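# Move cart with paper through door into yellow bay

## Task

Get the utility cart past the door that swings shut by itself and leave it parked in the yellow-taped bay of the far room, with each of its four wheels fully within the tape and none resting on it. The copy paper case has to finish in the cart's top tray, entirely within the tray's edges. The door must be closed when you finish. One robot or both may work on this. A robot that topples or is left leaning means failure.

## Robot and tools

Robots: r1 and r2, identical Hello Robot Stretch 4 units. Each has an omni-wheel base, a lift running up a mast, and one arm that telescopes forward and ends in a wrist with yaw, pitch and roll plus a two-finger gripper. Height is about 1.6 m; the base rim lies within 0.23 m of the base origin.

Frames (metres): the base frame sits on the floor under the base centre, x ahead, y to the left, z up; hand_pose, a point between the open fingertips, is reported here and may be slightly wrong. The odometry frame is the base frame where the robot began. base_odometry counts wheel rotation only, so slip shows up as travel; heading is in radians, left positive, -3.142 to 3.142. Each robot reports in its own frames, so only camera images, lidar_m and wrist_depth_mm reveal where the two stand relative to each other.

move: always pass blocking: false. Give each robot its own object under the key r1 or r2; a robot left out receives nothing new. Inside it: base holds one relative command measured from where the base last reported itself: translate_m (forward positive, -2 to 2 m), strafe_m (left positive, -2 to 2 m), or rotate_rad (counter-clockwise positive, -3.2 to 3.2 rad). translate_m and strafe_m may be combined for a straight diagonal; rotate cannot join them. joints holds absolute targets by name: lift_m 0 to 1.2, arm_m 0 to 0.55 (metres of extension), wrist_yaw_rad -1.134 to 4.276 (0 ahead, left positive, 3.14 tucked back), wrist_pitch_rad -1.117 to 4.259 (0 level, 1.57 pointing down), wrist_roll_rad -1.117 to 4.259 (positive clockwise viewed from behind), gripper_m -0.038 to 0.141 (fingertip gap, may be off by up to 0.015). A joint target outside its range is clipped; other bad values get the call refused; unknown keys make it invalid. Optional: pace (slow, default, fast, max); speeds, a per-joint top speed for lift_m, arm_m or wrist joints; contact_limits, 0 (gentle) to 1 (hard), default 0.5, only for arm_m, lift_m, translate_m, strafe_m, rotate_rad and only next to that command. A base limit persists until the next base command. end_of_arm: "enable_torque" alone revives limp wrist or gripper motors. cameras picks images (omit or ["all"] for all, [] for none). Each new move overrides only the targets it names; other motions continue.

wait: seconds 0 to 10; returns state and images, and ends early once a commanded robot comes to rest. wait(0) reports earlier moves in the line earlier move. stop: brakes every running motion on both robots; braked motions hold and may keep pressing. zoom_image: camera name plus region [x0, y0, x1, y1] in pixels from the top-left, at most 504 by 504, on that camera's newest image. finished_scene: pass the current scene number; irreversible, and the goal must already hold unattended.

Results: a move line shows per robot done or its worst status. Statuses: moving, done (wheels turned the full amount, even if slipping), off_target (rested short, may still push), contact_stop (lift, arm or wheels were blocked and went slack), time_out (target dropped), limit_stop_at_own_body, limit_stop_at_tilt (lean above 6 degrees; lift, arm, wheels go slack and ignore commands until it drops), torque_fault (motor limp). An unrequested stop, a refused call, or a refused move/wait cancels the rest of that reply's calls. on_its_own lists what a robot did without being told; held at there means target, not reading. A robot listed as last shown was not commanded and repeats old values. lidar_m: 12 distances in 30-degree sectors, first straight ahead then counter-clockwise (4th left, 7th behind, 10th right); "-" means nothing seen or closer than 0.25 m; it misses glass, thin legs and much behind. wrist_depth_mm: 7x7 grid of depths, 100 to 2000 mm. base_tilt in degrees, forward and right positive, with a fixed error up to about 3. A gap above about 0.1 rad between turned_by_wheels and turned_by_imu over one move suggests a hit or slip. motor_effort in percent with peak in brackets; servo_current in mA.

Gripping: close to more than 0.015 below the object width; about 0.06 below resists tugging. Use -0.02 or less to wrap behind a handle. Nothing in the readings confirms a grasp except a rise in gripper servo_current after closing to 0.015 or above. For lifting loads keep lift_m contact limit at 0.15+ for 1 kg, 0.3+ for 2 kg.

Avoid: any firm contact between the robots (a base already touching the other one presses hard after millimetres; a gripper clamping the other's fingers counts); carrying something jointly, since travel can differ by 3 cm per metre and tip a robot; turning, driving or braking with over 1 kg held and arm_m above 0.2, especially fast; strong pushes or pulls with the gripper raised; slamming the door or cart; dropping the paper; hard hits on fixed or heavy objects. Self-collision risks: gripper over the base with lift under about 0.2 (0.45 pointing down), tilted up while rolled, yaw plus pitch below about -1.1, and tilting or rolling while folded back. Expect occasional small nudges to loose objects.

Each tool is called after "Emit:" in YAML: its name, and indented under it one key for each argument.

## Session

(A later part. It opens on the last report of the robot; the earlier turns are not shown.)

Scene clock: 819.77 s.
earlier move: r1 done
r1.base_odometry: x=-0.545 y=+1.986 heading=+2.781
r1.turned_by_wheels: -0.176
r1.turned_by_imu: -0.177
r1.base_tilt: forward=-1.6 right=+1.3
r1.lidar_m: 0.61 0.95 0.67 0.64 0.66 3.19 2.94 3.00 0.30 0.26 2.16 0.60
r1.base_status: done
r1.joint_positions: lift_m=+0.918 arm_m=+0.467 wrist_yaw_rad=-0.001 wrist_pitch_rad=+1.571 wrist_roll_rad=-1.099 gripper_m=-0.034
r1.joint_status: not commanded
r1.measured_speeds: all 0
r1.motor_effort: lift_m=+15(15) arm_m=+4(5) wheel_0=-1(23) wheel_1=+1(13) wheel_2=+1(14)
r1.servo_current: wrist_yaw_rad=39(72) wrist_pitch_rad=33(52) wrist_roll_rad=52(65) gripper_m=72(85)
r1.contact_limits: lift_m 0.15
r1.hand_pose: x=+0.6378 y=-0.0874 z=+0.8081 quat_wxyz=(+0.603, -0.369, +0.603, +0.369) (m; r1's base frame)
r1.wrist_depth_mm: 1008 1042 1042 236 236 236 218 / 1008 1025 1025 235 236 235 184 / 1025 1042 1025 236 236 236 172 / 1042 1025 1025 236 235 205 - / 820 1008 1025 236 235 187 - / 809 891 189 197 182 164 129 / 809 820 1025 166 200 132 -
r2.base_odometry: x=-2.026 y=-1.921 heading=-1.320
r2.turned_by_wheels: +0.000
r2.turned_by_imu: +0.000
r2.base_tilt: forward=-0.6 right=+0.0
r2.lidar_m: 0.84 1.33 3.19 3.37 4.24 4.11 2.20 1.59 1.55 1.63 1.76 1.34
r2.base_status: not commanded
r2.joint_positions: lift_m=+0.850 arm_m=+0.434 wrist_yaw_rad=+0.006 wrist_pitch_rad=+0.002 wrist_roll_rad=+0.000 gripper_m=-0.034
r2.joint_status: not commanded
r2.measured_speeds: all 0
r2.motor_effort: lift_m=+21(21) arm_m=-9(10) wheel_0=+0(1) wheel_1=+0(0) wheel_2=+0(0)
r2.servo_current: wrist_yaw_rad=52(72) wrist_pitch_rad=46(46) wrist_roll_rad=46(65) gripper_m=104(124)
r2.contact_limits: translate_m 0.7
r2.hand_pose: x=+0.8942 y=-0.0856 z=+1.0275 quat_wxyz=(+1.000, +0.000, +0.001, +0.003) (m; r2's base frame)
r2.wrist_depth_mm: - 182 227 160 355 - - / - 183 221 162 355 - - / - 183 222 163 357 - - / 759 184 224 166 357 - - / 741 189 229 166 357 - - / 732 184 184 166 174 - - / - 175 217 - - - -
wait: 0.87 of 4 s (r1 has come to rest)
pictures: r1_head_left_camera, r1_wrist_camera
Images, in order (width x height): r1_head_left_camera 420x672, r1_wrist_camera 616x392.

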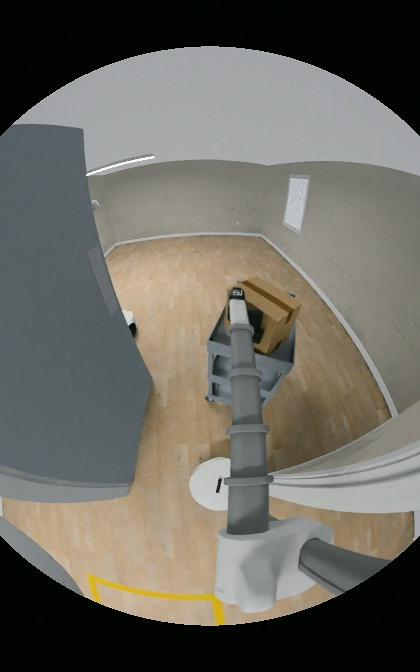

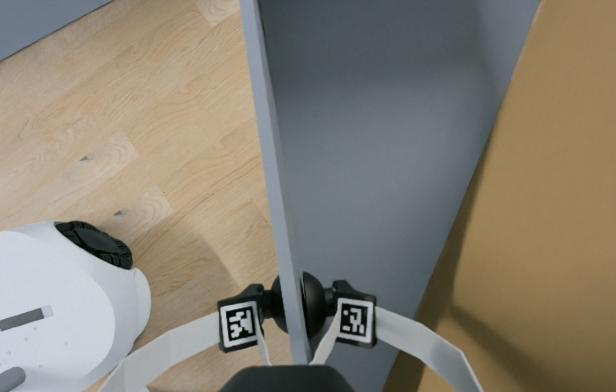

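Emit:
move:
  blocking: false
  r1: {"base":{"translate_m":-0.383,"strafe_m":0.127},"pace":"slow"}
  cameras: []

Emit:
wait:
  seconds: 6
  cameras: ["r1_wrist_camera","r1_head_left_camera"]

Scene clock: 849.03 s.
move: r1 moving
r1.base_odometry: x=-0.535 y=+1.978 heading=+2.781
r1.turned_by_wheels: +0.000
r1.turned_by_imu: -0.002
r1.base_tilt: forward=-1.6 right=+1.3
r1.lidar_m: 0.63 0.90 0.69 0.63 0.70 3.19 2.92 2.97 2.72 0.26 2.18 0.60
r1.base_status: translate_m moving; strafe_m moving
r1.joint_positions: lift_m=+0.918 arm_m=+0.467 wrist_yaw_rad=+0.000 wrist_pitch_rad=+1.564 wrist_roll_rad=-1.099 gripper_m=-0.034
r1.joint_status: not commanded
r1.measured_speeds: translate_m=-0.048 strafe_m=+0.016 rotate_rad=+0.000 lift_m=+0.000 arm_m=+0.000 wrist_yaw_rad=+0.006 wrist_pitch_rad=-0.022 wrist_roll_rad=+0.000
r1.motor_effort: lift_m=+15(15) arm_m=+3(4) wheel_0=-7(8) wheel_1=-2(2) wheel_2=+7(9)
r1.servo_current: wrist_yaw_rad=46(65) wrist_pitch_rad=52(52) wrist_roll_rad=52(59) gripper_m=65(72)
r1.contact_limits: lift_m 0.15
r1.hand_pose: x=+0.6398 y=-0.0874 z=+0.8082 quat_wxyz=(+0.605, -0.371, +0.601, +0.368) (m; r1's base frame)
r1.wrist_depth_mm: 1025 1008 1025 236 237 237 220 / 1025 1042 1008 237 237 237 204 / 1008 1025 1025 236 236 237 179 / 1008 1008 1008 236 236 216 166 / 798 1008 1008 236 236 189 - / 809 946 1025 200 182 173 140 / 798 831 178 165 213 140 -
r2: as last shown
r2.turned_by_imu: +0.004
r2.base_tilt: forward=-0.6 right=+0.1
r2.lidar_m: 0.84 1.33 3.20 3.37 4.22 4.11 2.17 1.60 1.56 1.65 1.78 1.30
r2.servo_current: wrist_yaw_rad=46(72) wrist_pitch_rad=46(46) wrist_roll_rad=46(52) gripper_m=104(117)
r2.contact_limits: translate_m 0.7
r2.wrist_depth_mm: - 182 227 161 353 - - / - 183 221 162 357 - - / - 183 222 163 355 - - / 778 185 223 165 357 - - / 732 189 229 166 359 - - / 732 184 184 165 174 - - / - 175 216 - - - -
pictures: none
No camera images: "cameras" was empty.

Scene clock: 853.80 s.
earlier move: r1 done
r1.base_odometry: x=-0.232 y=+1.732 heading=+2.780
r1.turned_by_wheels: -0.001
r1.turned_by_imu: -0.003
r1.base_tilt: forward=-1.6 right=+1.3
r1.lidar_m: 0.62 0.77 0.57 0.59 2.41 2.81 2.58 2.61 2.53 1.92 0.50 0.59
r1.base_status: done
r1.joint_positions: lift_m=+0.918 arm_m=+0.467 wrist_yaw_rad=+0.001 wrist_pitch_rad=+1.568 wrist_roll_rad=-1.099 gripper_m=-0.034
r1.joint_status: not commanded
r1.measured_speeds: all 0
r1.motor_effort: lift_m=+15(15) arm_m=-4(4) wheel_0=-6(13) wheel_1=-3(8) wheel_2=+0(10)
r1.servo_current: wrist_yaw_rad=52(72) wrist_pitch_rad=46(65) wrist_roll_rad=39(72) gripper_m=65(78)
r1.contact_limits: lift_m 0.15
r1.hand_pose: x=+0.6388 y=-0.0874 z=+0.8081 quat_wxyz=(+0.604, -0.370, +0.602, +0.369) (m; r1's base frame)
r1.wrist_depth_mm: - 1025 1025 234 234 233 222 / 1042 1025 1025 235 235 236 196 / 1025 1025 1042 236 234 235 175 / 1025 1042 1025 236 235 223 160 / 820 991 1008 236 236 187 - / 820 878 1025 200 227 166 132 / 820 820 183 166 200 134 -
r2.base_odometry: x=-2.026 y=-1.921 heading=-1.320
r2.turned_by_wheels: +0.000
r2.turned_by_imu: +0.001
r2.base_tilt: forward=-0.6 right=+0.1
r2.lidar_m: 0.82 1.36 3.18 3.36 4.24 4.09 2.16 1.57 1.56 1.63 1.76 1.32
r2.base_status: not commanded
r2.joint_positions: lift_m=+0.850 arm_m=+0.434 wrist_yaw_rad=+0.006 wrist_pitch_rad=+0.002 wrist_roll_rad=+0.000 gripper_m=-0.034
r2.joint_status: not commanded
r2.measured_speeds: all 0
r2.motor_effort: lift_m=+21(21) arm_m=-9(10) wheel_0=+0(1) wheel_1=+0(1) wheel_2=+0(0)
r2.servo_current: wrist_yaw_rad=59(72) wrist_pitch_rad=33(46) wrist_roll_rad=52(59) gripper_m=111(117)
r2.contact_limits: translate_m 0.7
r2.hand_pose: x=+0.8942 y=-0.0856 z=+1.0275 quat_wxyz=(+1.000, +0.000, +0.001, +0.003) (m; r2's base frame)
r2.wrist_depth_mm: - 181 226 161 355 - - / - 183 221 162 357 - - / - 185 222 163 357 - - / - 184 223 166 357 - - / - 189 230 166 359 - - / - 184 185 165 173 - - / 1008 175 216 - - - -
wait: 4.77 of 6 s (r1 has come to rest)
pictures: r1_head_left_camera, r1_wrist_camera
Images, in order (width x height): r1_head_left_camera 420x672, r1_wrist_camera 616x392.

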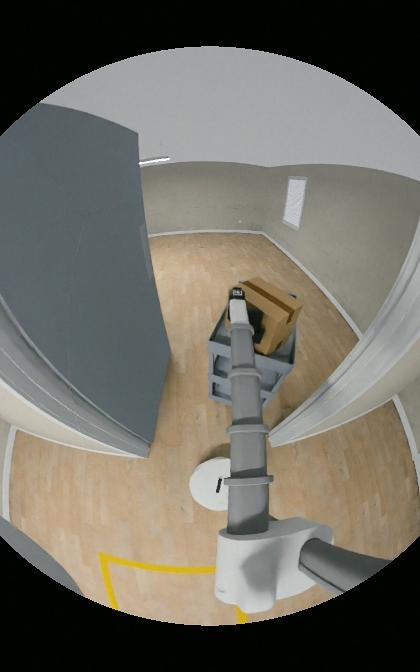

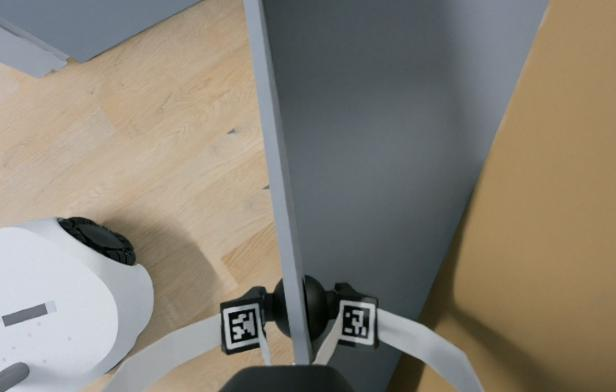

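Emit:
move:
  blocking: false
  r1: {"base":{"translate_m":-0.409,"strafe_m":0.085},"pace":"slow"}
  cameras: []

Emit:
wait:
  seconds: 6
  cameras: ["r1_wrist_camera","r1_head_left_camera"]

Scene clock: 861.87 s.
move: r1 moving
r1.base_odometry: x=-0.221 y=+1.725 heading=+2.779
r1.turned_by_wheels: -0.001
r1.turned_by_imu: -0.001
r1.base_tilt: forward=-1.6 right=+1.3
r1.lidar_m: 0.63 0.75 0.56 0.60 2.42 2.81 2.55 2.59 2.55 2.32 0.52 0.58
r1.base_status: translate_m moving; strafe_m moving
r1.joint_positions: lift_m=+0.918 arm_m=+0.467 wrist_yaw_rad=+0.001 wrist_pitch_rad=+1.567 wrist_roll_rad=-1.099 gripper_m=-0.034
r1.joint_status: not commanded
r1.measured_speeds: translate_m=-0.048 strafe_m=+0.010 rotate_rad=-0.001 lift_m=+0.000 arm_m=+0.000 wrist_yaw_rad=+0.000 wrist_pitch_rad=-0.016 wrist_roll_rad=+0.000
r1.motor_effort: lift_m=+15(15) arm_m=-4(4) wheel_0=-12(12) wheel_1=-5(5) wheel_2=+5(5)
r1.servo_current: wrist_yaw_rad=59(65) wrist_pitch_rad=39(46) wrist_roll_rad=52(59) gripper_m=65(72)
r1.contact_limits: lift_m 0.15
r1.hand_pose: x=+0.6392 y=-0.0874 z=+0.8082 quat_wxyz=(+0.604, -0.370, +0.601, +0.369) (m; r1's base frame)
r1.wrist_depth_mm: - 1008 1008 236 236 237 236 / 1042 1008 1025 235 236 237 200 / 1008 1008 1025 236 236 237 182 / 1008 1025 1008 236 236 219 168 / 820 1008 991 236 236 198 - / 798 917 1008 198 185 174 141 / 809 809 179 166 213 139 -
r2: as last shown
r2.lidar_m: 0.82 1.36 3.18 3.37 4.25 4.10 2.20 1.59 1.56 1.66 1.74 1.32
r2.motor_effort: lift_m=+21(21) arm_m=-9(9) wheel_0=+0(1) wheel_1=+0(0) wheel_2=+0(0)
r2.servo_current: wrist_yaw_rad=59(65) wrist_pitch_rad=46(46) wrist_roll_rad=52(52) gripper_m=111(111)
r2.contact_limits: translate_m 0.7
r2.wrist_depth_mm: - 182 227 160 355 - - / - 183 221 162 355 - - / - 184 221 163 357 - - / - 184 222 166 357 - - / - 189 229 166 362 - - / - 184 184 166 174 - - / 1025 175 216 - - - -
pictures: none
No camera images: "cameras" was empty.

Scene clock: 866.80 s.
earlier move: r1 done
r1.base_odometry: x=+0.121 y=+1.508 heading=+2.780
r1.turned_by_wheels: +0.001
r1.turned_by_imu: +0.003
r1.base_tilt: forward=-1.6 right=+1.3
r1.lidar_m: 0.59 0.72 0.78 1.62 2.28 2.37 2.17 2.21 2.69 2.46 1.02 0.61
r1.base_status: done
r1.joint_positions: lift_m=+0.918 arm_m=+0.467 wrist_yaw_rad=+0.001 wrist_pitch_rad=+1.566 wrist_roll_rad=-1.099 gripper_m=-0.034
r1.joint_status: not commanded
r1.measured_speeds: all 0
r1.motor_effort: lift_m=+15(15) arm_m=-4(4) wheel_0=+0(13) wheel_1=+0(8) wheel_2=+5(10)
r1.servo_current: wrist_yaw_rad=46(65) wrist_pitch_rad=39(52) wrist_roll_rad=52(65) gripper_m=65(78)
r1.contact_limits: lift_m 0.15
r1.hand_pose: x=+0.6395 y=-0.0874 z=+0.8082 quat_wxyz=(+0.604, -0.371, +0.601, +0.369) (m; r1's base frame)
r1.wrist_depth_mm: 1025 1008 1008 236 236 237 223 / 1008 1008 1025 236 236 237 190 / 1025 1025 1008 236 236 237 169 / 1025 1025 1042 236 236 206 - / 798 1025 1025 236 236 187 - / 809 891 189 197 181 163 - / 809 798 1025 166 200 132 -
r2.base_odometry: x=-2.026 y=-1.921 heading=-1.320
r2.turned_by_wheels: +0.000
r2.turned_by_imu: +0.001
r2.base_tilt: forward=-0.6 right=+0.1
r2.lidar_m: 0.82 2.50 3.17 3.36 4.20 4.10 2.19 1.61 1.55 1.63 1.76 1.29
r2.base_status: not commanded
r2.joint_positions: lift_m=+0.850 arm_m=+0.434 wrist_yaw_rad=+0.006 wrist_pitch_rad=+0.002 wrist_roll_rad=+0.000 gripper_m=-0.034
r2.joint_status: not commanded
r2.measured_speeds: all 0
r2.motor_effort: lift_m=+21(21) arm_m=-9(10) wheel_0=+0(1) wheel_1=+0(1) wheel_2=+0(1)
r2.servo_current: wrist_yaw_rad=52(65) wrist_pitch_rad=39(46) wrist_roll_rad=46(65) gripper_m=111(117)
r2.contact_limits: translate_m 0.7
r2.hand_pose: x=+0.8942 y=-0.0856 z=+1.0275 quat_wxyz=(+1.000, +0.000, +0.001, +0.003) (m; r2's base frame)
r2.wrist_depth_mm: - 181 226 160 355 - - / - 182 222 162 353 - - / - 183 221 163 357 - - / - 184 223 166 357 - - / - 189 229 166 359 - - / - 183 185 166 174 - - / - 175 216 - - - -
wait: 4.93 of 6 s (r1 has come to rest)
pictures: r1_head_left_camera, r1_wrist_camera
Images, in order (width x height): r1_head_left_camera 420x672, r1_wrist_camera 616x392.

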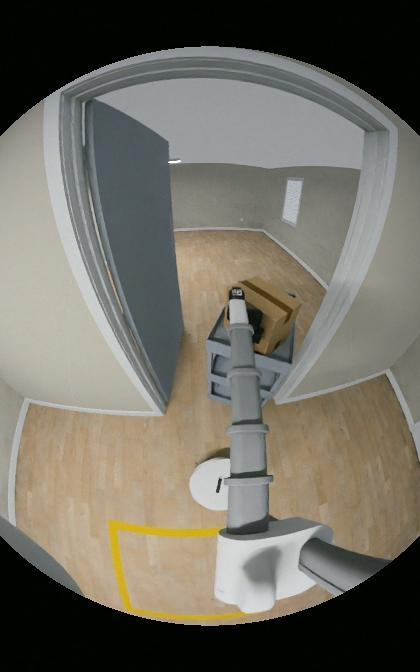

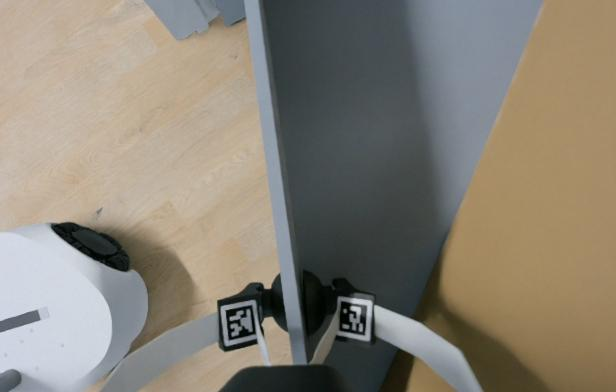

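Emit:
move:
  blocking: false
  r1: {"base":{"translate_m":-0.465,"strafe_m":0.149},"pace":"slow"}
  cameras: []

Emit:
wait:
  seconds: 7
  cameras: ["r1_head_left_camera"]

Scene clock: 876.07 s.
move: r1 moving
r1.base_odometry: x=+0.131 y=+1.500 heading=+2.781
r1.turned_by_wheels: +0.000
r1.turned_by_imu: +0.000
r1.base_tilt: forward=-1.6 right=+1.3
r1.lidar_m: 0.61 0.73 0.77 1.63 2.29 2.37 2.12 2.20 2.69 2.47 1.03 0.60
r1.base_status: translate_m moving; strafe_m moving
r1.joint_positions: lift_m=+0.918 arm_m=+0.467 wrist_yaw_rad=+0.001 wrist_pitch_rad=+1.565 wrist_roll_rad=-1.099 gripper_m=-0.034
r1.joint_status: not commanded
r1.measured_speeds: translate_m=-0.049 strafe_m=+0.016 rotate_rad=-0.003 lift_m=+0.000 arm_m=+0.000 wrist_yaw_rad=+0.000 wrist_pitch_rad=-0.003 wrist_roll_rad=+0.000
r1.motor_effort: lift_m=+15(15) arm_m=-4(4) wheel_0=-3(5) wheel_1=-3(3) wheel_2=+10(11)
r1.servo_current: wrist_yaw_rad=59(72) wrist_pitch_rad=46(52) wrist_roll_rad=52(65) gripper_m=72(72)
r1.contact_limits: lift_m 0.15
r1.hand_pose: x=+0.6398 y=-0.0874 z=+0.8082 quat_wxyz=(+0.605, -0.371, +0.601, +0.369) (m; r1's base frame)
r1.wrist_depth_mm: 1025 1025 1025 237 237 237 - / 1025 1025 1025 236 236 238 205 / 1008 1008 1025 237 236 238 179 / 1008 1008 1008 236 237 213 164 / 798 1008 1025 236 236 188 - / 809 946 206 200 182 167 137 / 798 820 182 166 206 137 -
r2: as last shown
r2.lidar_m: 0.82 2.54 3.19 3.37 4.24 4.10 2.17 1.61 1.54 1.63 1.75 1.34
r2.motor_effort: lift_m=+21(21) arm_m=-9(9) wheel_0=+0(0) wheel_1=+0(0) wheel_2=+0(0)
r2.servo_current: wrist_yaw_rad=52(59) wrist_pitch_rad=39(46) wrist_roll_rad=46(52) gripper_m=111(117)
r2.contact_limits: translate_m 0.7
r2.wrist_depth_mm: - 182 226 161 355 - - / - 182 221 162 357 - - / - 184 221 164 357 - - / - 185 222 165 357 - - / - 189 229 166 359 - - / - 184 185 166 174 - - / - 175 216 - - - -
pictures: none
No camera images: "cameras" was empty.

Scene clock: 881.70 s.
earlier move: r1 done
r1.base_odometry: x=+0.503 y=+1.204 heading=+2.780
r1.turned_by_wheels: -0.001
r1.turned_by_imu: -0.003
r1.base_tilt: forward=-1.6 right=+1.3
r1.lidar_m: 0.59 1.07 1.33 2.04 2.08 1.93 1.72 1.77 2.24 2.67 1.75 0.57
r1.base_status: done
r1.joint_positions: lift_m=+0.918 arm_m=+0.467 wrist_yaw_rad=+0.001 wrist_pitch_rad=+1.568 wrist_roll_rad=-1.099 gripper_m=-0.034
r1.joint_status: not commanded
r1.measured_speeds: all 0
r1.motor_effort: lift_m=+15(15) arm_m=-4(4) wheel_0=-6(13) wheel_1=-2(7) wheel_2=+1(11)
r1.servo_current: wrist_yaw_rad=46(72) wrist_pitch_rad=39(52) wrist_roll_rad=59(78) gripper_m=65(72)
r1.contact_limits: lift_m 0.15
r1.hand_pose: x=+0.6388 y=-0.0874 z=+0.8081 quat_wxyz=(+0.604, -0.370, +0.602, +0.369) (m; r1's base frame)
r1.wrist_depth_mm: 1025 1008 1025 235 236 235 234 / 1042 1008 1025 235 235 235 210 / 1042 1025 1008 236 236 236 186 / 1025 1008 1025 235 236 220 166 / 820 1008 1025 236 236 191 - / 820 878 1042 202 230 171 137 / 820 820 183 166 192 136 -
r2.base_odometry: x=-2.026 y=-1.921 heading=-1.320
r2.turned_by_wheels: +0.000
r2.turned_by_imu: +0.001
r2.base_tilt: forward=-0.6 right=+0.1
r2.lidar_m: 0.81 2.51 3.17 3.35 4.25 4.12 2.18 1.59 1.56 1.63 1.76 1.30
r2.base_status: not commanded
r2.joint_positions: lift_m=+0.850 arm_m=+0.434 wrist_yaw_rad=+0.006 wrist_pitch_rad=+0.002 wrist_roll_rad=+0.000 gripper_m=-0.034
r2.joint_status: not commanded
r2.measured_speeds: all 0
r2.motor_effort: lift_m=+21(21) arm_m=-9(10) wheel_0=+0(1) wheel_1=+0(1) wheel_2=+0(1)
r2.servo_current: wrist_yaw_rad=46(65) wrist_pitch_rad=46(46) wrist_roll_rad=59(65) gripper_m=111(117)
r2.contact_limits: translate_m 0.7
r2.hand_pose: x=+0.8942 y=-0.0856 z=+1.0275 quat_wxyz=(+1.000, +0.000, +0.001, +0.003) (m; r2's base frame)
r2.wrist_depth_mm: - 182 226 161 355 - - / - 183 222 162 357 - - / - 183 221 163 355 - - / - 183 222 166 357 - - / - 189 229 166 359 - - / - 185 185 165 174 - - / - 175 216 - - - -
wait: 5.63 of 7 s (r1 has come to rest)
pictures: r1_head_left_camera
Images, in order (width x height): r1_head_left_camera 420x672.

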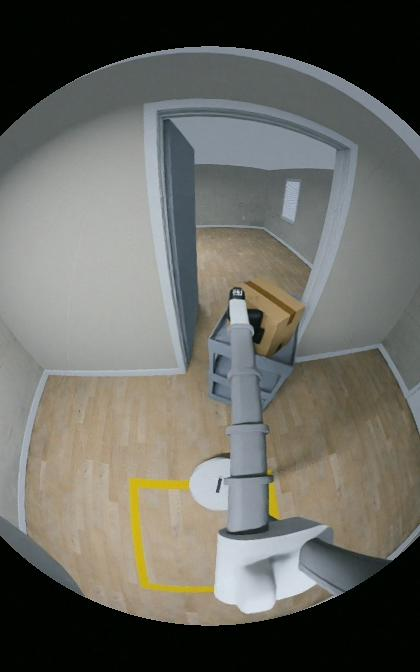

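Emit:
move:
  blocking: false
  r1: {"base":{"translate_m":-0.353,"strafe_m":0.02},"pace":"slow"}
  cameras: []

Emit:
wait:
  seconds: 6
  cameras: ["r1_head_left_camera"]

Scene clock: 909.97 s.
move: r1 moving
r1.base_odometry: x=+0.514 y=+1.199 heading=+2.779
r1.turned_by_wheels: -0.001
r1.turned_by_imu: -0.002
r1.base_tilt: forward=-1.6 right=+1.3
r1.lidar_m: 0.62 1.07 1.34 2.03 2.03 1.89 1.71 1.75 2.23 2.67 1.76 0.61
r1.base_status: translate_m moving; strafe_m moving
r1.joint_positions: lift_m=+0.918 arm_m=+0.467 wrist_yaw_rad=+0.001 wrist_pitch_rad=+1.566 wrist_roll_rad=-1.099 gripper_m=-0.034
r1.joint_status: not commanded
r1.measured_speeds: translate_m=-0.048 strafe_m=+0.003 rotate_rad=+0.001 lift_m=+0.000 arm_m=+0.000 wrist_yaw_rad=+0.000 wrist_pitch_rad=-0.015 wrist_roll_rad=+0.000
r1.motor_effort: lift_m=+15(15) arm_m=-4(4) wheel_0=-10(10) wheel_1=-5(7) wheel_2=+6(6)
r1.servo_current: wrist_yaw_rad=59(59) wrist_pitch_rad=39(52) wrist_roll_rad=59(65) gripper_m=78(78)
r1.contact_limits: lift_m 0.15
r1.hand_pose: x=+0.6393 y=-0.0874 z=+0.8082 quat_wxyz=(+0.604, -0.370, +0.601, +0.369) (m; r1's base frame)
r1.wrist_depth_mm: 1042 1025 1025 236 236 236 236 / 1025 1025 1008 236 236 236 220 / 1025 1008 1008 236 236 237 194 / 1008 1025 1025 236 236 226 175 / 831 1008 1042 236 237 204 156 / 798 904 1008 200 183 177 142 / 809 809 179 166 204 143 -
r2: as last shown
r2.turned_by_imu: +0.004
r2.lidar_m: 0.83 2.50 3.18 3.34 4.23 4.10 2.16 1.64 1.54 1.64 1.78 1.32
r2.motor_effort: lift_m=+21(21) arm_m=-9(9) wheel_0=+0(1) wheel_1=+0(0) wheel_2=+0(0)
r2.servo_current: wrist_yaw_rad=52(65) wrist_pitch_rad=39(46) wrist_roll_rad=52(52) gripper_m=111(111)
r2.contact_limits: translate_m 0.7
r2.wrist_depth_mm: - 182 228 161 357 - - / - 182 222 162 353 - - / - 183 222 163 355 - - / - 183 223 166 355 - - / - 189 229 166 357 - - / - 184 185 165 174 - - / - 175 216 - - - -
pictures: none
No camera images: "cameras" was empty.

Scene clock: 914.27 s.
earlier move: r1 done
r1.base_odometry: x=+0.826 y=+1.061 heading=+2.780
r1.turned_by_wheels: +0.001
r1.turned_by_imu: +0.003
r1.base_tilt: forward=-1.6 right=+1.3
r1.lidar_m: 0.61 1.40 1.75 1.97 2.00 1.52 1.38 1.41 1.81 2.72 2.31 0.60
r1.base_status: done
r1.joint_positions: lift_m=+0.918 arm_m=+0.467 wrist_yaw_rad=+0.001 wrist_pitch_rad=+1.566 wrist_roll_rad=-1.099 gripper_m=-0.034
r1.joint_status: not commanded
r1.measured_speeds: all 0
r1.motor_effort: lift_m=+15(15) arm_m=-4(4) wheel_0=+0(11) wheel_1=+0(7) wheel_2=+7(10)
r1.servo_current: wrist_yaw_rad=72(72) wrist_pitch_rad=39(52) wrist_roll_rad=46(65) gripper_m=72(78)
r1.contact_limits: lift_m 0.15
r1.hand_pose: x=+0.6394 y=-0.0874 z=+0.8082 quat_wxyz=(+0.604, -0.371, +0.601, +0.369) (m; r1's base frame)
r1.wrist_depth_mm: 1025 1025 1025 236 236 236 197 / 1008 1025 1025 236 236 236 180 / 1025 1025 1025 236 236 236 166 / 1025 1025 1025 236 236 198 - / 809 1042 1025 236 236 176 - / 809 904 185 196 212 160 - / 820 153 1008 166 196 131 -
r2.base_odometry: x=-2.026 y=-1.921 heading=-1.320
r2.turned_by_wheels: +0.000
r2.turned_by_imu: +0.001
r2.base_tilt: forward=-0.6 right=+0.1
r2.lidar_m: 0.82 2.52 3.18 3.35 4.24 4.11 2.19 1.61 1.56 1.64 1.77 1.27
r2.base_status: not commanded
r2.joint_positions: lift_m=+0.850 arm_m=+0.434 wrist_yaw_rad=+0.006 wrist_pitch_rad=+0.002 wrist_roll_rad=+0.000 gripper_m=-0.034
r2.joint_status: not commanded
r2.measured_speeds: all 0
r2.motor_effort: lift_m=+21(21) arm_m=-9(10) wheel_0=+0(1) wheel_1=+0(0) wheel_2=+0(0)
r2.servo_current: wrist_yaw_rad=52(72) wrist_pitch_rad=33(46) wrist_roll_rad=39(65) gripper_m=111(117)
r2.contact_limits: translate_m 0.7
r2.hand_pose: x=+0.8942 y=-0.0856 z=+1.0275 quat_wxyz=(+1.000, +0.000, +0.001, +0.003) (m; r2's base frame)
r2.wrist_depth_mm: - 182 226 160 357 - - / - 183 222 162 353 - - / - 183 222 164 357 - - / - 184 223 165 357 - - / - 189 230 166 359 - - / - 184 185 166 174 - - / - 175 217 - - - -
wait: 4.30 of 6 s (r1 has come to rest)
pictures: r1_head_left_camera
Images, in order (width x height): r1_head_left_camera 420x672.

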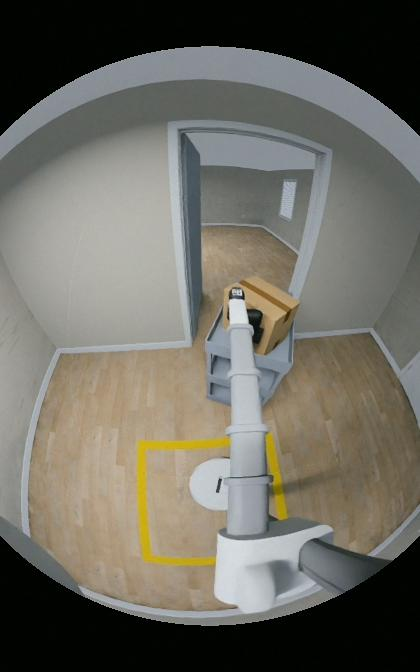

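Emit:
move:
  blocking: false
  r1: {"base":{"translate_m":-0.525,"strafe_m":-0.3},"pace":"slow"}
  cameras: []

Emit:
wait:
  seconds: 8
  cameras: ["r1_head_left_camera","r1_wrist_camera"]

Scene clock: 929.03 s.
move: r1 moving
r1.base_odometry: x=+0.840 y=+1.063 heading=+2.781
r1.turned_by_wheels: +0.001
r1.turned_by_imu: +0.000
r1.base_tilt: forward=-1.5 right=+1.3
r1.lidar_m: 0.63 1.42 1.74 1.97 2.01 1.52 1.35 1.39 1.81 2.70 2.30 0.60
r1.base_status: translate_m moving; strafe_m moving
r1.joint_positions: lift_m=+0.918 arm_m=+0.467 wrist_yaw_rad=+0.001 wrist_pitch_rad=+1.566 wrist_roll_rad=-1.099 gripper_m=-0.034
r1.joint_status: not commanded
r1.measured_speeds: translate_m=-0.049 strafe_m=-0.028 rotate_rad=+0.000 lift_m=+0.000 arm_m=+0.000 wrist_yaw_rad=+0.000 wrist_pitch_rad=+0.000 wrist_roll_rad=+0.000
r1.motor_effort: lift_m=+15(15) arm_m=-4(4) wheel_0=+0(3) wheel_1=-4(6) wheel_2=+11(12)
r1.servo_current: wrist_yaw_rad=46(59) wrist_pitch_rad=39(46) wrist_roll_rad=52(59) gripper_m=65(72)
r1.contact_limits: lift_m 0.15
r1.hand_pose: x=+0.6394 y=-0.0874 z=+0.8082 quat_wxyz=(+0.604, -0.371, +0.601, +0.369) (m; r1's base frame)
r1.wrist_depth_mm: 1008 1042 1025 236 236 238 199 / 1025 1008 1025 236 237 238 183 / 1025 1008 1025 236 236 237 166 / 1025 1025 1025 236 238 207 - / 820 1008 1025 235 236 181 - / 809 917 186 198 181 159 - / 798 809 1008 166 209 132 -
r2: as last shown
r2.turned_by_imu: +0.002
r2.lidar_m: 0.83 2.49 3.19 3.38 4.24 4.12 2.18 1.63 1.56 1.65 1.77 1.31
r2.motor_effort: lift_m=+21(21) arm_m=-9(9) wheel_0=+0(1) wheel_1=+0(0) wheel_2=+0(0)
r2.servo_current: wrist_yaw_rad=65(65) wrist_pitch_rad=46(46) wrist_roll_rad=46(59) gripper_m=111(111)
r2.contact_limits: translate_m 0.7
r2.wrist_depth_mm: - 182 227 161 355 - - / - 183 223 162 353 - - / - 183 221 163 355 - - / - 184 223 166 357 - - / - 189 230 166 357 - - / - 183 185 165 174 - - / - 175 216 - - - -
pictures: none
No camera images: "cameras" was empty.

Scene clock: 935.73 s.
earlier move: r1 done
r1.base_odometry: x=+1.423 y=+1.156 heading=+2.781
r1.turned_by_wheels: +0.000
r1.turned_by_imu: +0.001
r1.base_tilt: forward=-1.6 right=+1.3
r1.lidar_m: 0.53 0.82 2.42 2.19 1.42 0.93 0.83 0.84 1.08 2.26 2.52 0.69
r1.base_status: done
r1.joint_positions: lift_m=+0.918 arm_m=+0.467 wrist_yaw_rad=+0.001 wrist_pitch_rad=+1.567 wrist_roll_rad=-1.099 gripper_m=-0.034
r1.joint_status: not commanded
r1.measured_speeds: all 0
r1.motor_effort: lift_m=+15(15) arm_m=-4(4) wheel_0=+0(5) wheel_1=-1(7) wheel_2=+6(12)
r1.servo_current: wrist_yaw_rad=39(78) wrist_pitch_rad=52(52) wrist_roll_rad=39(78) gripper_m=65(78)
r1.contact_limits: lift_m 0.15
r1.hand_pose: x=+0.6391 y=-0.0874 z=+0.8081 quat_wxyz=(+0.604, -0.370, +0.602, +0.369) (m; r1's base frame)
r1.wrist_depth_mm: - 234 236 234 133 - - / 203 235 235 235 153 - - / 1008 229 234 235 185 116 - / 1008 206 235 235 229 118 - / 820 1008 207 233 235 126 - / 809 904 194 199 177 133 - / 809 150 1008 165 235 130 -
r2.base_odometry: x=-2.026 y=-1.921 heading=-1.320
r2.turned_by_wheels: +0.000
r2.turned_by_imu: +0.001
r2.base_tilt: forward=-0.6 right=+0.1
r2.lidar_m: 0.80 2.52 3.18 3.37 4.23 4.10 2.20 1.64 1.53 1.63 1.74 1.29
r2.base_status: not commanded
r2.joint_positions: lift_m=+0.850 arm_m=+0.434 wrist_yaw_rad=+0.006 wrist_pitch_rad=+0.002 wrist_roll_rad=+0.000 gripper_m=-0.034
r2.joint_status: not commanded
r2.measured_speeds: all 0
r2.motor_effort: lift_m=+21(21) arm_m=-9(10) wheel_0=+0(1) wheel_1=+0(1) wheel_2=+0(1)
r2.servo_current: wrist_yaw_rad=59(65) wrist_pitch_rad=39(46) wrist_roll_rad=52(59) gripper_m=111(117)
r2.contact_limits: translate_m 0.7
r2.hand_pose: x=+0.8942 y=-0.0856 z=+1.0275 quat_wxyz=(+1.000, +0.000, +0.001, +0.003) (m; r2's base frame)
r2.wrist_depth_mm: - 182 226 161 357 - - / - 182 222 162 351 - - / - 184 222 163 357 - - / - 184 223 165 357 - - / - 189 229 166 359 - - / - 184 185 165 173 - - / - 175 216 - - - -
wait: 6.70 of 8 s (r1 has come to rest)
pictures: r1_head_left_camera, r1_wrist_camera
Images, in order (width x height): r1_head_left_camera 420x672, r1_wrist_camera 616x392.

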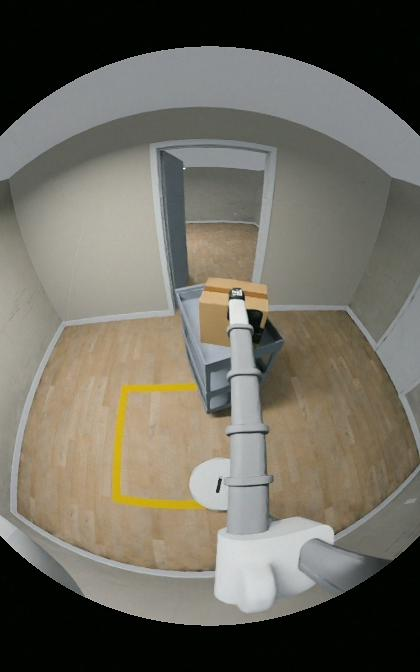

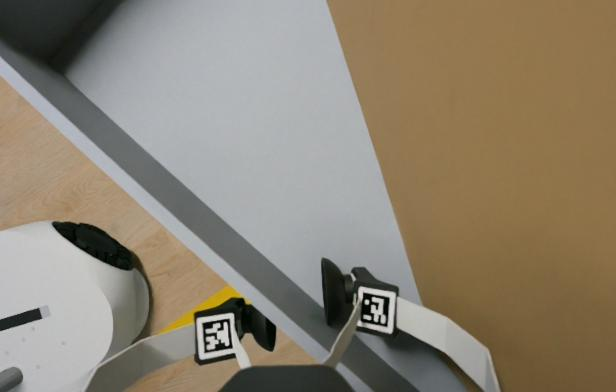

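Emit:
wait:
  seconds: 0
  cameras: ["r1_head_camera","r1_head_right_camera"]

Scene clock: 949.83 s.
r1.base_odometry: x=+1.423 y=+1.156 heading=+2.781
r1.turned_by_wheels: +0.000
r1.turned_by_imu: -0.001
r1.base_tilt: forward=-1.6 right=+1.3
r1.lidar_m: 0.56 0.84 2.41 2.20 1.43 0.94 0.83 0.83 1.06 2.25 2.49 0.70
r1.base_status: done
r1.joint_positions: lift_m=+0.918 arm_m=+0.467 wrist_yaw_rad=+0.001 wrist_pitch_rad=+1.567 wrist_roll_rad=-1.099 gripper_m=-0.034
r1.joint_status: not commanded
r1.measured_speeds: all 0
r1.motor_effort: lift_m=+15(15) arm_m=-4(4) wheel_0=+0(5) wheel_1=-1(7) wheel_2=+6(12)
r1.servo_current: wrist_yaw_rad=33(78) wrist_pitch_rad=33(52) wrist_roll_rad=52(78) gripper_m=65(78)
r1.contact_limits: lift_m 0.15
r1.hand_pose: x=+0.6391 y=-0.0874 z=+0.8081 quat_wxyz=(+0.604, -0.370, +0.602, +0.369) (m; r1's base frame)
r1.wrist_depth_mm: - 235 236 235 133 - - / 204 234 235 234 153 - - / 1025 229 235 236 186 116 - / 1008 206 234 235 229 118 - / 809 1008 206 234 235 126 - / 798 904 194 202 177 132 - / 809 150 1008 165 235 130 -
r2.base_odometry: x=-2.026 y=-1.921 heading=-1.320
r2.turned_by_wheels: +0.000
r2.turned_by_imu: +0.002
r2.base_tilt: forward=-0.6 right=+0.1
r2.lidar_m: 0.84 2.48 3.17 3.35 4.25 4.12 2.17 1.60 1.53 1.64 1.74 1.29
r2.base_status: not commanded
r2.joint_positions: lift_m=+0.850 arm_m=+0.434 wrist_yaw_rad=+0.006 wrist_pitch_rad=+0.002 wrist_roll_rad=+0.000 gripper_m=-0.034
r2.joint_status: not commanded
r2.measured_speeds: all 0
r2.motor_effort: lift_m=+21(21) arm_m=-9(10) wheel_0=+1(1) wheel_1=+0(1) wheel_2=+0(1)
r2.servo_current: wrist_yaw_rad=46(65) wrist_pitch_rad=33(46) wrist_roll_rad=46(59) gripper_m=111(117)
r2.contact_limits: translate_m 0.7
r2.hand_pose: x=+0.8942 y=-0.0856 z=+1.0275 quat_wxyz=(+1.000, +0.000, +0.001, +0.003) (m; r2's base frame)
r2.wrist_depth_mm: - 181 227 161 355 - - / - 182 221 162 357 - - / - 184 222 163 355 - - / - 183 223 165 357 - - / - 189 229 166 359 - - / - 185 185 166 174 - - / - 175 216 - - - -
pictures: r1_head_camera, r1_head_right_camera
Images, in order (width x height): r1_head_camera 420x560, r1_head_right_camera 420x672.

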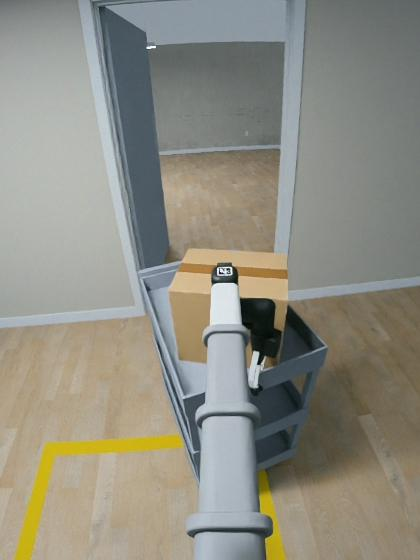

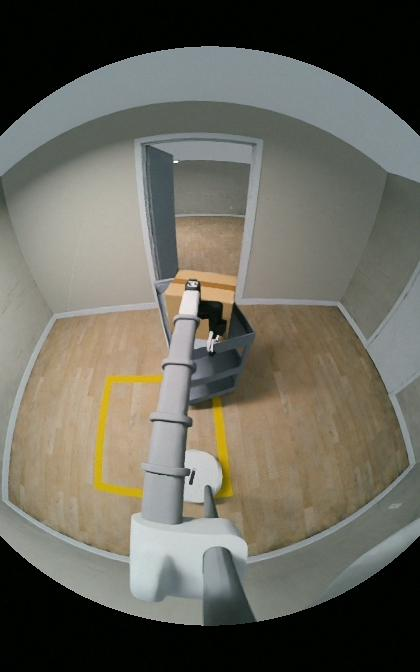

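Emit:
move:
  blocking: false
  r1: {"base":{"translate_m":-0.326,"strafe_m":0.272},"joints":{"arm_m":0.22},"speeds":{"arm_m":0.06},"pace":"slow"}
  cameras: []

Emit:
wait:
  seconds: 7
  cameras: ["r1_head_left_camera","r1_head_right_camera"]

Scene clock: 965.70 s.
move: r1 moving
r1.base_odometry: x=+1.429 y=+1.145 heading=+2.781
r1.turned_by_wheels: +0.000
r1.turned_by_imu: -0.001
r1.base_tilt: forward=-1.5 right=+1.3
r1.lidar_m: 0.52 0.86 2.39 2.17 1.39 0.91 0.82 0.84 1.06 2.24 2.52 0.68
r1.base_status: translate_m moving; strafe_m moving
r1.joint_positions: lift_m=+0.918 arm_m=+0.442 wrist_yaw_rad=+0.003 wrist_pitch_rad=+1.561 wrist_roll_rad=-1.099 gripper_m=-0.034
r1.joint_status: arm_m moving
r1.measured_speeds: translate_m=-0.040 strafe_m=+0.033 rotate_rad=-0.001 lift_m=+0.000 arm_m=-0.061 wrist_yaw_rad=+0.000 wrist_pitch_rad=+0.000 wrist_roll_rad=+0.000
r1.motor_effort: lift_m=+15(15) arm_m=-7(11) wheel_0=-8(10) wheel_1=+4(5) wheel_2=+8(13)
r1.servo_current: wrist_yaw_rad=52(65) wrist_pitch_rad=52(59) wrist_roll_rad=52(59) gripper_m=72(72)
r1.contact_limits: lift_m 0.15
r1.hand_pose: x=+0.6155 y=-0.0874 z=+0.8081 quat_wxyz=(+0.605, -0.372, +0.600, +0.368) (m; r1's base frame)
r1.wrist_depth_mm: - 235 236 236 162 111 - / 204 233 236 236 186 114 - / 1025 235 236 235 204 124 - / 1008 1008 235 234 236 130 - / 798 1008 212 235 235 139 - / 798 878 208 194 178 151 - / 809 157 179 164 235 137 -
r2: as last shown
r2.lidar_m: 0.83 2.50 3.18 3.33 4.22 4.12 2.18 1.59 1.54 1.65 1.75 1.34
r2.motor_effort: lift_m=+21(21) arm_m=-9(10) wheel_0=+0(0) wheel_1=+0(0) wheel_2=+0(0)
r2.servo_current: wrist_yaw_rad=52(65) wrist_pitch_rad=39(46) wrist_roll_rad=52(59) gripper_m=111(117)
r2.contact_limits: translate_m 0.7
r2.wrist_depth_mm: - 182 227 161 355 - - / - 183 222 162 355 - - / - 184 221 163 357 - - / - 184 223 166 357 - - / - 189 230 166 359 - - / - 184 185 166 174 - - / - 175 216 - - - -
pictures: none
No camera images: "cameras" was empty.

Scene clock: 970.67 s.
earlier move: r1 done
r1.base_odometry: x=+1.632 y=+0.787 heading=+2.781
r1.turned_by_wheels: +0.000
r1.turned_by_imu: +0.001
r1.base_tilt: forward=-1.6 right=+1.3
r1.lidar_m: 0.37 0.41 2.06 1.89 0.95 0.59 0.54 0.56 0.73 1.51 2.82 0.39
r1.base_status: done
r1.joint_positions: lift_m=+0.918 arm_m=+0.220 wrist_yaw_rad=+0.003 wrist_pitch_rad=+1.571 wrist_roll_rad=-1.099 gripper_m=-0.034
r1.joint_status: all done
r1.measured_speeds: all 0
r1.motor_effort: lift_m=+15(15) arm_m=-4(11) wheel_0=-6(12) wheel_1=+2(6) wheel_2=+2(13)
r1.servo_current: wrist_yaw_rad=52(65) wrist_pitch_rad=46(59) wrist_roll_rad=39(72) gripper_m=72(78)
r1.contact_limits: lift_m 0.15
r1.hand_pose: x=+0.3910 y=-0.0874 z=+0.8081 quat_wxyz=(+0.602, -0.370, +0.603, +0.370) (m; r1's base frame)
r1.wrist_depth_mm: 1025 1042 235 235 234 234 - / 1008 1025 235 235 234 224 - / 1025 1025 1008 235 234 191 143 / 1025 809 991 236 233 181 - / 1042 809 831 235 235 167 - / 1025 809 210 198 183 156 - / 661 154 182 166 207 126 -
r2.base_odometry: x=-2.026 y=-1.921 heading=-1.320
r2.turned_by_wheels: +0.000
r2.turned_by_imu: +0.001
r2.base_tilt: forward=-0.6 right=+0.1
r2.lidar_m: 0.83 2.46 3.18 3.33 4.23 4.11 2.17 1.60 1.55 1.65 1.75 1.30
r2.base_status: not commanded
r2.joint_positions: lift_m=+0.850 arm_m=+0.434 wrist_yaw_rad=+0.006 wrist_pitch_rad=+0.002 wrist_roll_rad=+0.000 gripper_m=-0.034
r2.joint_status: not commanded
r2.measured_speeds: all 0
r2.motor_effort: lift_m=+21(21) arm_m=-9(10) wheel_0=+0(1) wheel_1=+0(1) wheel_2=+0(0)
r2.servo_current: wrist_yaw_rad=52(72) wrist_pitch_rad=46(46) wrist_roll_rad=52(59) gripper_m=111(117)
r2.contact_limits: translate_m 0.7
r2.hand_pose: x=+0.8942 y=-0.0856 z=+1.0275 quat_wxyz=(+1.000, +0.000, +0.001, +0.003) (m; r2's base frame)
r2.wrist_depth_mm: - 182 226 160 355 - - / - 182 221 161 357 - - / - 183 221 163 355 - - / - 184 222 166 357 - - / - 189 229 166 359 - - / - 184 185 165 174 - - / - 175 216 - - - -
wait: 4.97 of 7 s (r1 has come to rest)
pictures: r1_head_left_camera, r1_head_right_camera
Images, in order (width x height): r1_head_left_camera 420x672, r1_head_right_camera 420x672.

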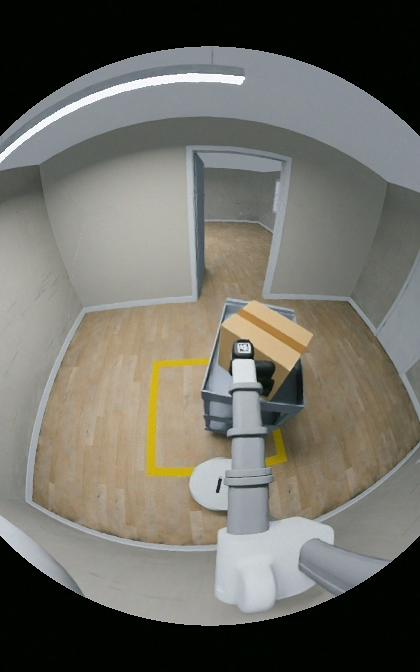

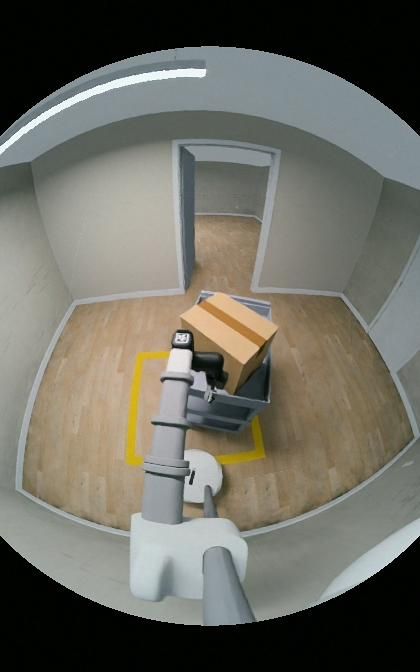

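Emit:
move:
  blocking: false
  r1: {"base":{"translate_m":-0.11,"strafe_m":0.3},"pace":"slow"}
  cameras: []

Emit:
wait:
  seconds: 6
  cameras: ["r1_head_left_camera","r1_head_right_camera","r1_wrist_camera"]

Scene clock: 984.00 s.
move: r1 moving
r1.base_odometry: x=+1.632 y=+0.774 heading=+2.780
r1.turned_by_wheels: +0.000
r1.turned_by_imu: -0.001
r1.base_tilt: forward=-1.6 right=+1.3
r1.lidar_m: 0.38 0.44 2.05 1.86 0.91 0.57 0.54 0.55 0.69 1.51 2.85 0.35
r1.base_status: translate_m moving; strafe_m moving
r1.joint_positions: lift_m=+0.918 arm_m=+0.220 wrist_yaw_rad=+0.003 wrist_pitch_rad=+1.571 wrist_roll_rad=-1.099 gripper_m=-0.034
r1.joint_status: not commanded
r1.measured_speeds: translate_m=-0.017 strafe_m=+0.046 rotate_rad=-0.002 lift_m=+0.000 arm_m=+0.000 wrist_yaw_rad=+0.000 wrist_pitch_rad=+0.000 wrist_roll_rad=+0.000
r1.motor_effort: lift_m=+15(15) arm_m=-4(4) wheel_0=-11(13) wheel_1=+4(6) wheel_2=+2(4)
r1.servo_current: wrist_yaw_rad=39(65) wrist_pitch_rad=39(52) wrist_roll_rad=52(65) gripper_m=65(72)
r1.contact_limits: lift_m 0.15
r1.hand_pose: x=+0.3910 y=-0.0874 z=+0.8081 quat_wxyz=(+0.602, -0.370, +0.603, +0.370) (m; r1's base frame)
r1.wrist_depth_mm: 1025 1025 236 233 233 233 - / 1025 1025 1025 234 234 235 160 / 1025 1025 1025 235 234 201 - / 1042 820 1025 236 236 194 140 / 831 809 831 236 235 172 - / 1025 809 206 198 181 158 - / 668 691 178 165 206 135 -
r2: as last shown
r2.turned_by_imu: +0.002
r2.lidar_m: 0.84 2.50 3.19 3.35 4.24 4.10 2.20 1.60 1.55 1.65 1.76 1.30
r2.motor_effort: lift_m=+21(21) arm_m=-9(10) wheel_0=+0(0) wheel_1=+0(0) wheel_2=+0(0)
r2.servo_current: wrist_yaw_rad=52(65) wrist_pitch_rad=46(46) wrist_roll_rad=52(59) gripper_m=111(117)
r2.contact_limits: translate_m 0.7
r2.wrist_depth_mm: - 182 227 161 355 - - / - 183 222 162 355 - - / - 184 221 164 357 - - / - 184 224 165 355 - - / - 189 229 166 359 - - / - 185 185 166 174 - - / - 175 217 - - - -
pictures: none
No camera images: "cameras" was empty.

Scene clock: 987.97 s.
earlier move: r1 done
r1.base_odometry: x=+1.629 y=+0.467 heading=+2.780
r1.turned_by_wheels: +0.000
r1.turned_by_imu: +0.000
r1.base_tilt: forward=-1.6 right=+1.2
r1.lidar_m: 0.38 2.31 1.74 1.57 0.82 0.52 0.46 0.47 0.61 1.36 0.30 0.31
r1.base_status: done
r1.joint_positions: lift_m=+0.918 arm_m=+0.220 wrist_yaw_rad=+0.002 wrist_pitch_rad=+1.571 wrist_roll_rad=-1.099 gripper_m=-0.034
r1.joint_status: not commanded
r1.measured_speeds: all 0
r1.motor_effort: lift_m=+15(15) arm_m=-4(4) wheel_0=-6(14) wheel_1=+3(7) wheel_2=-1(4)
r1.servo_current: wrist_yaw_rad=52(72) wrist_pitch_rad=46(52) wrist_roll_rad=52(72) gripper_m=65(78)
r1.contact_limits: lift_m 0.15
r1.hand_pose: x=+0.3909 y=-0.0874 z=+0.8081 quat_wxyz=(+0.602, -0.370, +0.603, +0.370) (m; r1's base frame)
r1.wrist_depth_mm: 1042 1042 1025 1008 234 233 232 / 1042 1042 1025 1025 234 233 232 / 1042 1025 1025 1025 235 234 233 / 1042 820 1025 1025 234 233 230 / 1025 820 820 235 234 235 190 / 1025 820 186 199 235 200 162 / 1042 154 1025 159 190 151 -
r2.base_odometry: x=-2.026 y=-1.921 heading=-1.320
r2.turned_by_wheels: +0.000
r2.turned_by_imu: +0.001
r2.base_tilt: forward=-0.6 right=+0.1
r2.lidar_m: 0.79 2.52 3.17 3.36 4.23 4.10 2.16 1.62 1.55 1.64 1.75 1.28
r2.base_status: not commanded
r2.joint_positions: lift_m=+0.850 arm_m=+0.434 wrist_yaw_rad=+0.006 wrist_pitch_rad=+0.002 wrist_roll_rad=+0.000 gripper_m=-0.034
r2.joint_status: not commanded
r2.measured_speeds: all 0
r2.motor_effort: lift_m=+21(21) arm_m=-9(10) wheel_0=+0(1) wheel_1=+0(1) wheel_2=+0(0)
r2.servo_current: wrist_yaw_rad=46(72) wrist_pitch_rad=46(46) wrist_roll_rad=39(65) gripper_m=111(124)
r2.contact_limits: translate_m 0.7
r2.hand_pose: x=+0.8942 y=-0.0856 z=+1.0275 quat_wxyz=(+1.000, +0.000, +0.001, +0.003) (m; r2's base frame)
r2.wrist_depth_mm: - 182 226 161 355 - - / - 183 221 162 357 - - / - 183 222 163 357 - - / - 184 223 166 359 - - / - 189 229 166 357 - - / - 184 185 165 173 - - / - 175 216 - - - -
wait: 3.97 of 6 s (r1 has come to rest)
pictures: r1_head_left_camera, r1_head_right_camera, r1_wrist_camera
Images, in order (width x height): r1_head_left_camera 420x672, r1_head_right_camera 420x672, r1_wrist_camera 616x392.

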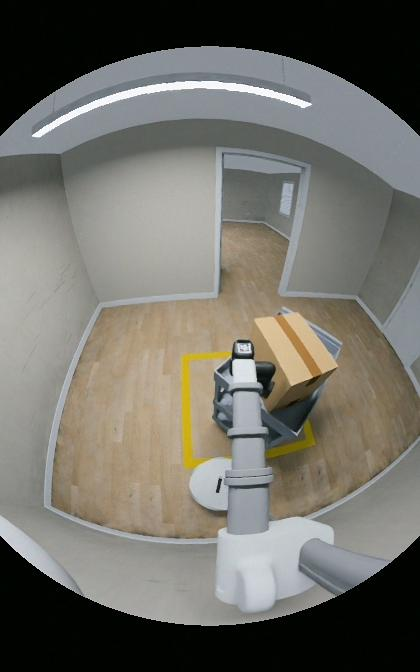

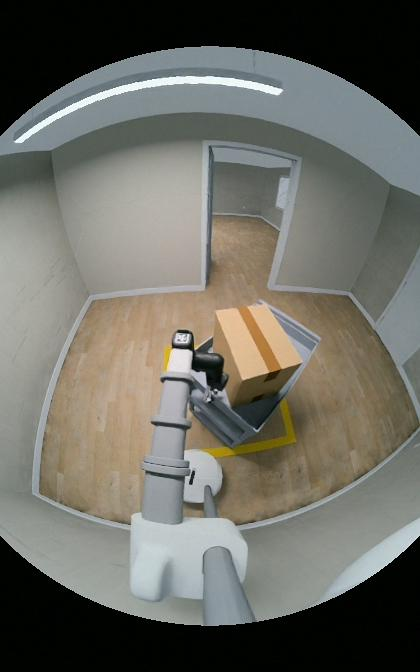

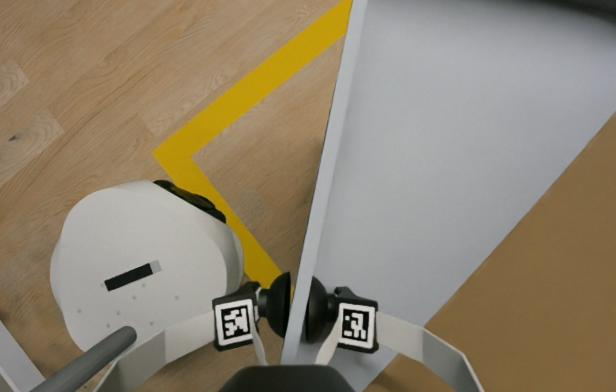

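Emit:
zoom_image:
  camera: "r1_head_right_camera"
  region: [150, 330, 330, 480]

Emit:
zoom_image:
  camera: "r1_head_left_camera"
  region: [160, 330, 340, 480]

Scaled by 2.800 from the camera's 420x672 image, which has a finer 600x960 frame.

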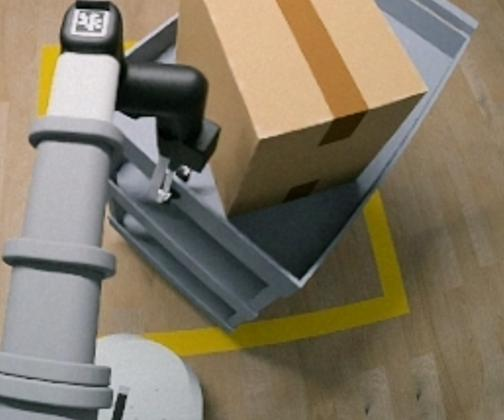

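Scaled by 2.800 from the camera's 420x672 image, which has a finer 600x960 frame.

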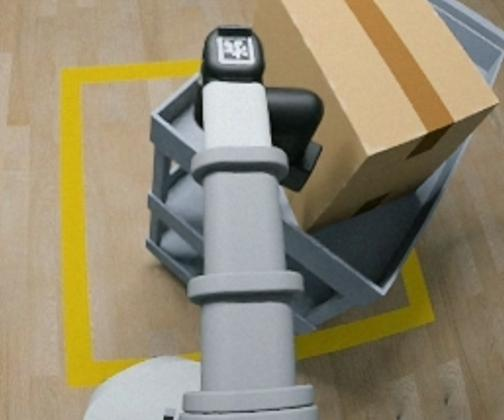

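Emit:
move:
  blocking: false
  r1: {"base":{"strafe_m":0.09},"joints":{"arm_m":0.40,"wrist_roll_rad":-0.6},"speeds":{"arm_m":0.08,"wrist_roll_rad":0.2},"pace":"slow"}
  cameras: []

Emit:
wait:
  seconds: 5
  cameras: ["r1_head_left_camera","r1_head_right_camera","r1_wrist_camera"]

Scene clock: 1032.20 s.
move: r1 moving
r1.base_odometry: x=+1.623 y=+0.454 heading=+2.780
r1.turned_by_wheels: +0.000
r1.turned_by_imu: -0.003
r1.base_tilt: forward=-1.6 right=+1.3
r1.lidar_m: 0.38 2.31 1.72 1.56 0.82 0.54 0.46 0.49 0.61 1.31 0.31 0.31
r1.base_status: strafe_m moving
r1.joint_positions: lift_m=+0.918 arm_m=+0.252 wrist_yaw_rad=+0.000 wrist_pitch_rad=+1.577 wrist_roll_rad=-1.014 gripper_m=-0.034
r1.joint_status: arm_m moving; wrist_roll_rad moving
r1.measured_speeds: translate_m=+0.000 strafe_m=+0.056 rotate_rad=+0.001 lift_m=+0.000 arm_m=+0.080 wrist_yaw_rad=-0.001 wrist_pitch_rad=+0.005 wrist_roll_rad=+0.199
r1.motor_effort: lift_m=+15(15) arm_m=+6(9) wheel_0=-8(10) wheel_1=+6(6) wheel_2=-3(4)
r1.servo_current: wrist_yaw_rad=65(65) wrist_pitch_rad=52(52) wrist_roll_rad=39(59) gripper_m=78(78)
r1.contact_limits: lift_m 0.15
r1.hand_pose: x=+0.4210 y=-0.0874 z=+0.8081 quat_wxyz=(+0.616, -0.342, +0.620, +0.344) (m; r1's base frame)
r1.wrist_depth_mm: 1042 1025 1025 1008 230 229 229 / 1042 1042 1025 231 230 229 228 / 1042 1025 1042 991 232 229 229 / 1042 1025 1025 232 233 232 215 / 1042 820 820 234 233 231 177 / 1025 820 202 187 233 201 - / 1060 151 1042 166 190 158 -
r2: as last shown
r2.turned_by_imu: +0.006
r2.base_tilt: forward=-0.6 right=+0.0
r2.lidar_m: 0.83 2.53 3.18 3.36 4.24 4.11 2.18 1.59 1.55 1.65 1.76 1.31
r2.motor_effort: lift_m=+21(21) arm_m=-9(9) wheel_0=+0(1) wheel_1=+0(0) wheel_2=+0(0)
r2.servo_current: wrist_yaw_rad=52(59) wrist_pitch_rad=46(46) wrist_roll_rad=46(59) gripper_m=111(117)
r2.contact_limits: translate_m 0.7
r2.wrist_depth_mm: - 182 227 161 357 - - / - 183 221 162 357 - - / - 184 221 163 357 - - / - 184 223 165 357 - - / - 189 229 166 357 - - / - 185 185 165 173 - - / - 175 217 - - - -
pictures: none
No camera images: "cameras" was empty.

Scene clock: 1034.60 s.
earlier move: r1 done
r1.base_odometry: x=+1.597 y=+0.383 heading=+2.781
r1.turned_by_wheels: +0.001
r1.turned_by_imu: +0.001
r1.base_tilt: forward=-1.6 right=+1.3
r1.lidar_m: 0.50 2.30 1.64 1.49 0.84 0.54 0.49 0.48 0.66 1.37 0.76 0.38
r1.base_status: done
r1.joint_positions: lift_m=+0.918 arm_m=+0.400 wrist_yaw_rad=+0.000 wrist_pitch_rad=+1.572 wrist_roll_rad=-0.602 gripper_m=-0.034
r1.joint_status: all done
r1.measured_speeds: all 0
r1.motor_effort: lift_m=+15(15) arm_m=+5(10) wheel_0=+1(10) wheel_1=+4(8) wheel_2=-1(5)
r1.servo_current: wrist_yaw_rad=33(65) wrist_pitch_rad=46(52) wrist_roll_rad=52(78) gripper_m=72(78)
r1.contact_limits: lift_m 0.15
r1.hand_pose: x=+0.5704 y=-0.0874 z=+0.8081 quat_wxyz=(+0.675, -0.209, +0.676, +0.210) (m; r1's base frame)
r1.wrist_depth_mm: 1025 1025 1025 235 234 233 232 / 1008 1042 1008 235 234 233 233 / 1042 1025 1025 235 234 234 214 / 1025 1025 1008 235 235 234 183 / 1025 1025 1025 235 235 217 160 / 1042 1025 205 185 235 178 145 / 1042 155 820 166 180 145 -
r2.base_odometry: x=-2.026 y=-1.921 heading=-1.320
r2.turned_by_wheels: +0.000
r2.turned_by_imu: +0.000
r2.base_tilt: forward=-0.6 right=+0.1
r2.lidar_m: 0.80 2.53 3.17 3.36 4.26 4.10 2.16 1.61 1.53 1.66 1.77 1.31
r2.base_status: not commanded
r2.joint_positions: lift_m=+0.850 arm_m=+0.434 wrist_yaw_rad=+0.006 wrist_pitch_rad=+0.002 wrist_roll_rad=+0.000 gripper_m=-0.034
r2.joint_status: not commanded
r2.measured_speeds: all 0
r2.motor_effort: lift_m=+21(21) arm_m=-9(10) wheel_0=+0(1) wheel_1=+0(0) wheel_2=+0(0)
r2.servo_current: wrist_yaw_rad=59(65) wrist_pitch_rad=39(46) wrist_roll_rad=39(65) gripper_m=111(117)
r2.contact_limits: translate_m 0.7
r2.hand_pose: x=+0.8942 y=-0.0856 z=+1.0275 quat_wxyz=(+1.000, +0.000, +0.001, +0.003) (m; r2's base frame)
r2.wrist_depth_mm: - 181 227 161 357 - - / - 183 222 162 353 - - / - 183 222 163 357 - - / - 184 223 165 357 - - / - 189 229 166 359 - - / - 183 185 166 174 - - / - 175 217 - - - -
wait: 2.40 of 5 s (r1 has come to rest)
pictures: r1_head_left_camera, r1_head_right_camera, r1_wrist_camera
Images, in order (width x height): r1_head_left_camera 420x672, r1_head_right_camera 420x672, r1_wrist_camera 616x392.

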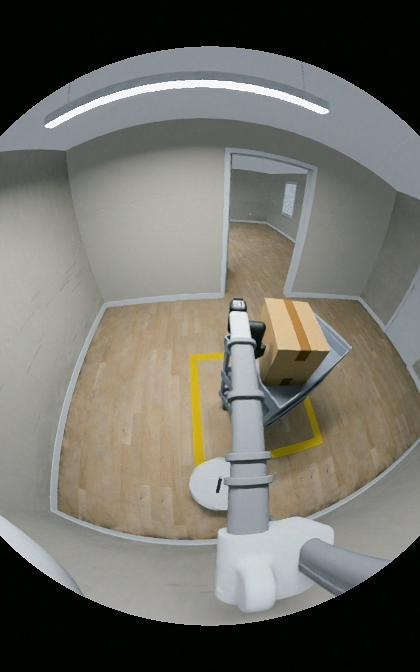

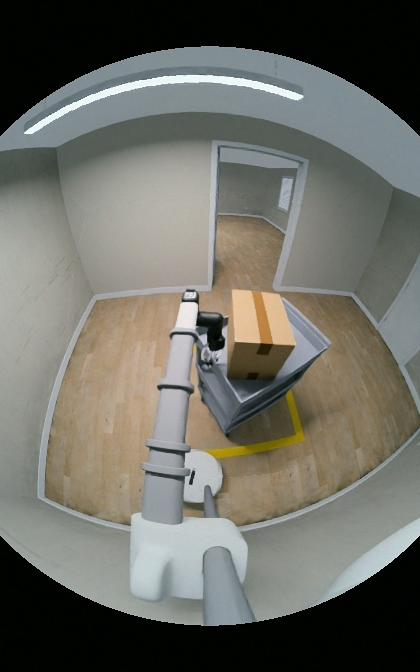

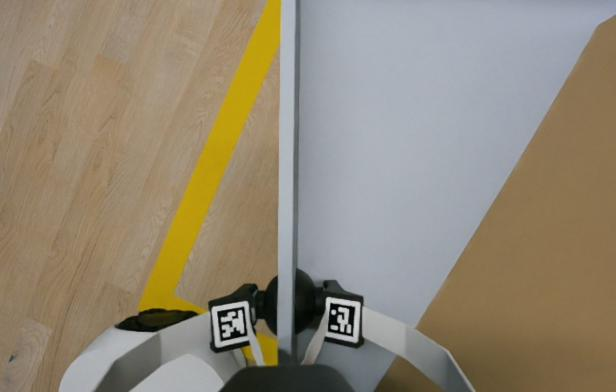

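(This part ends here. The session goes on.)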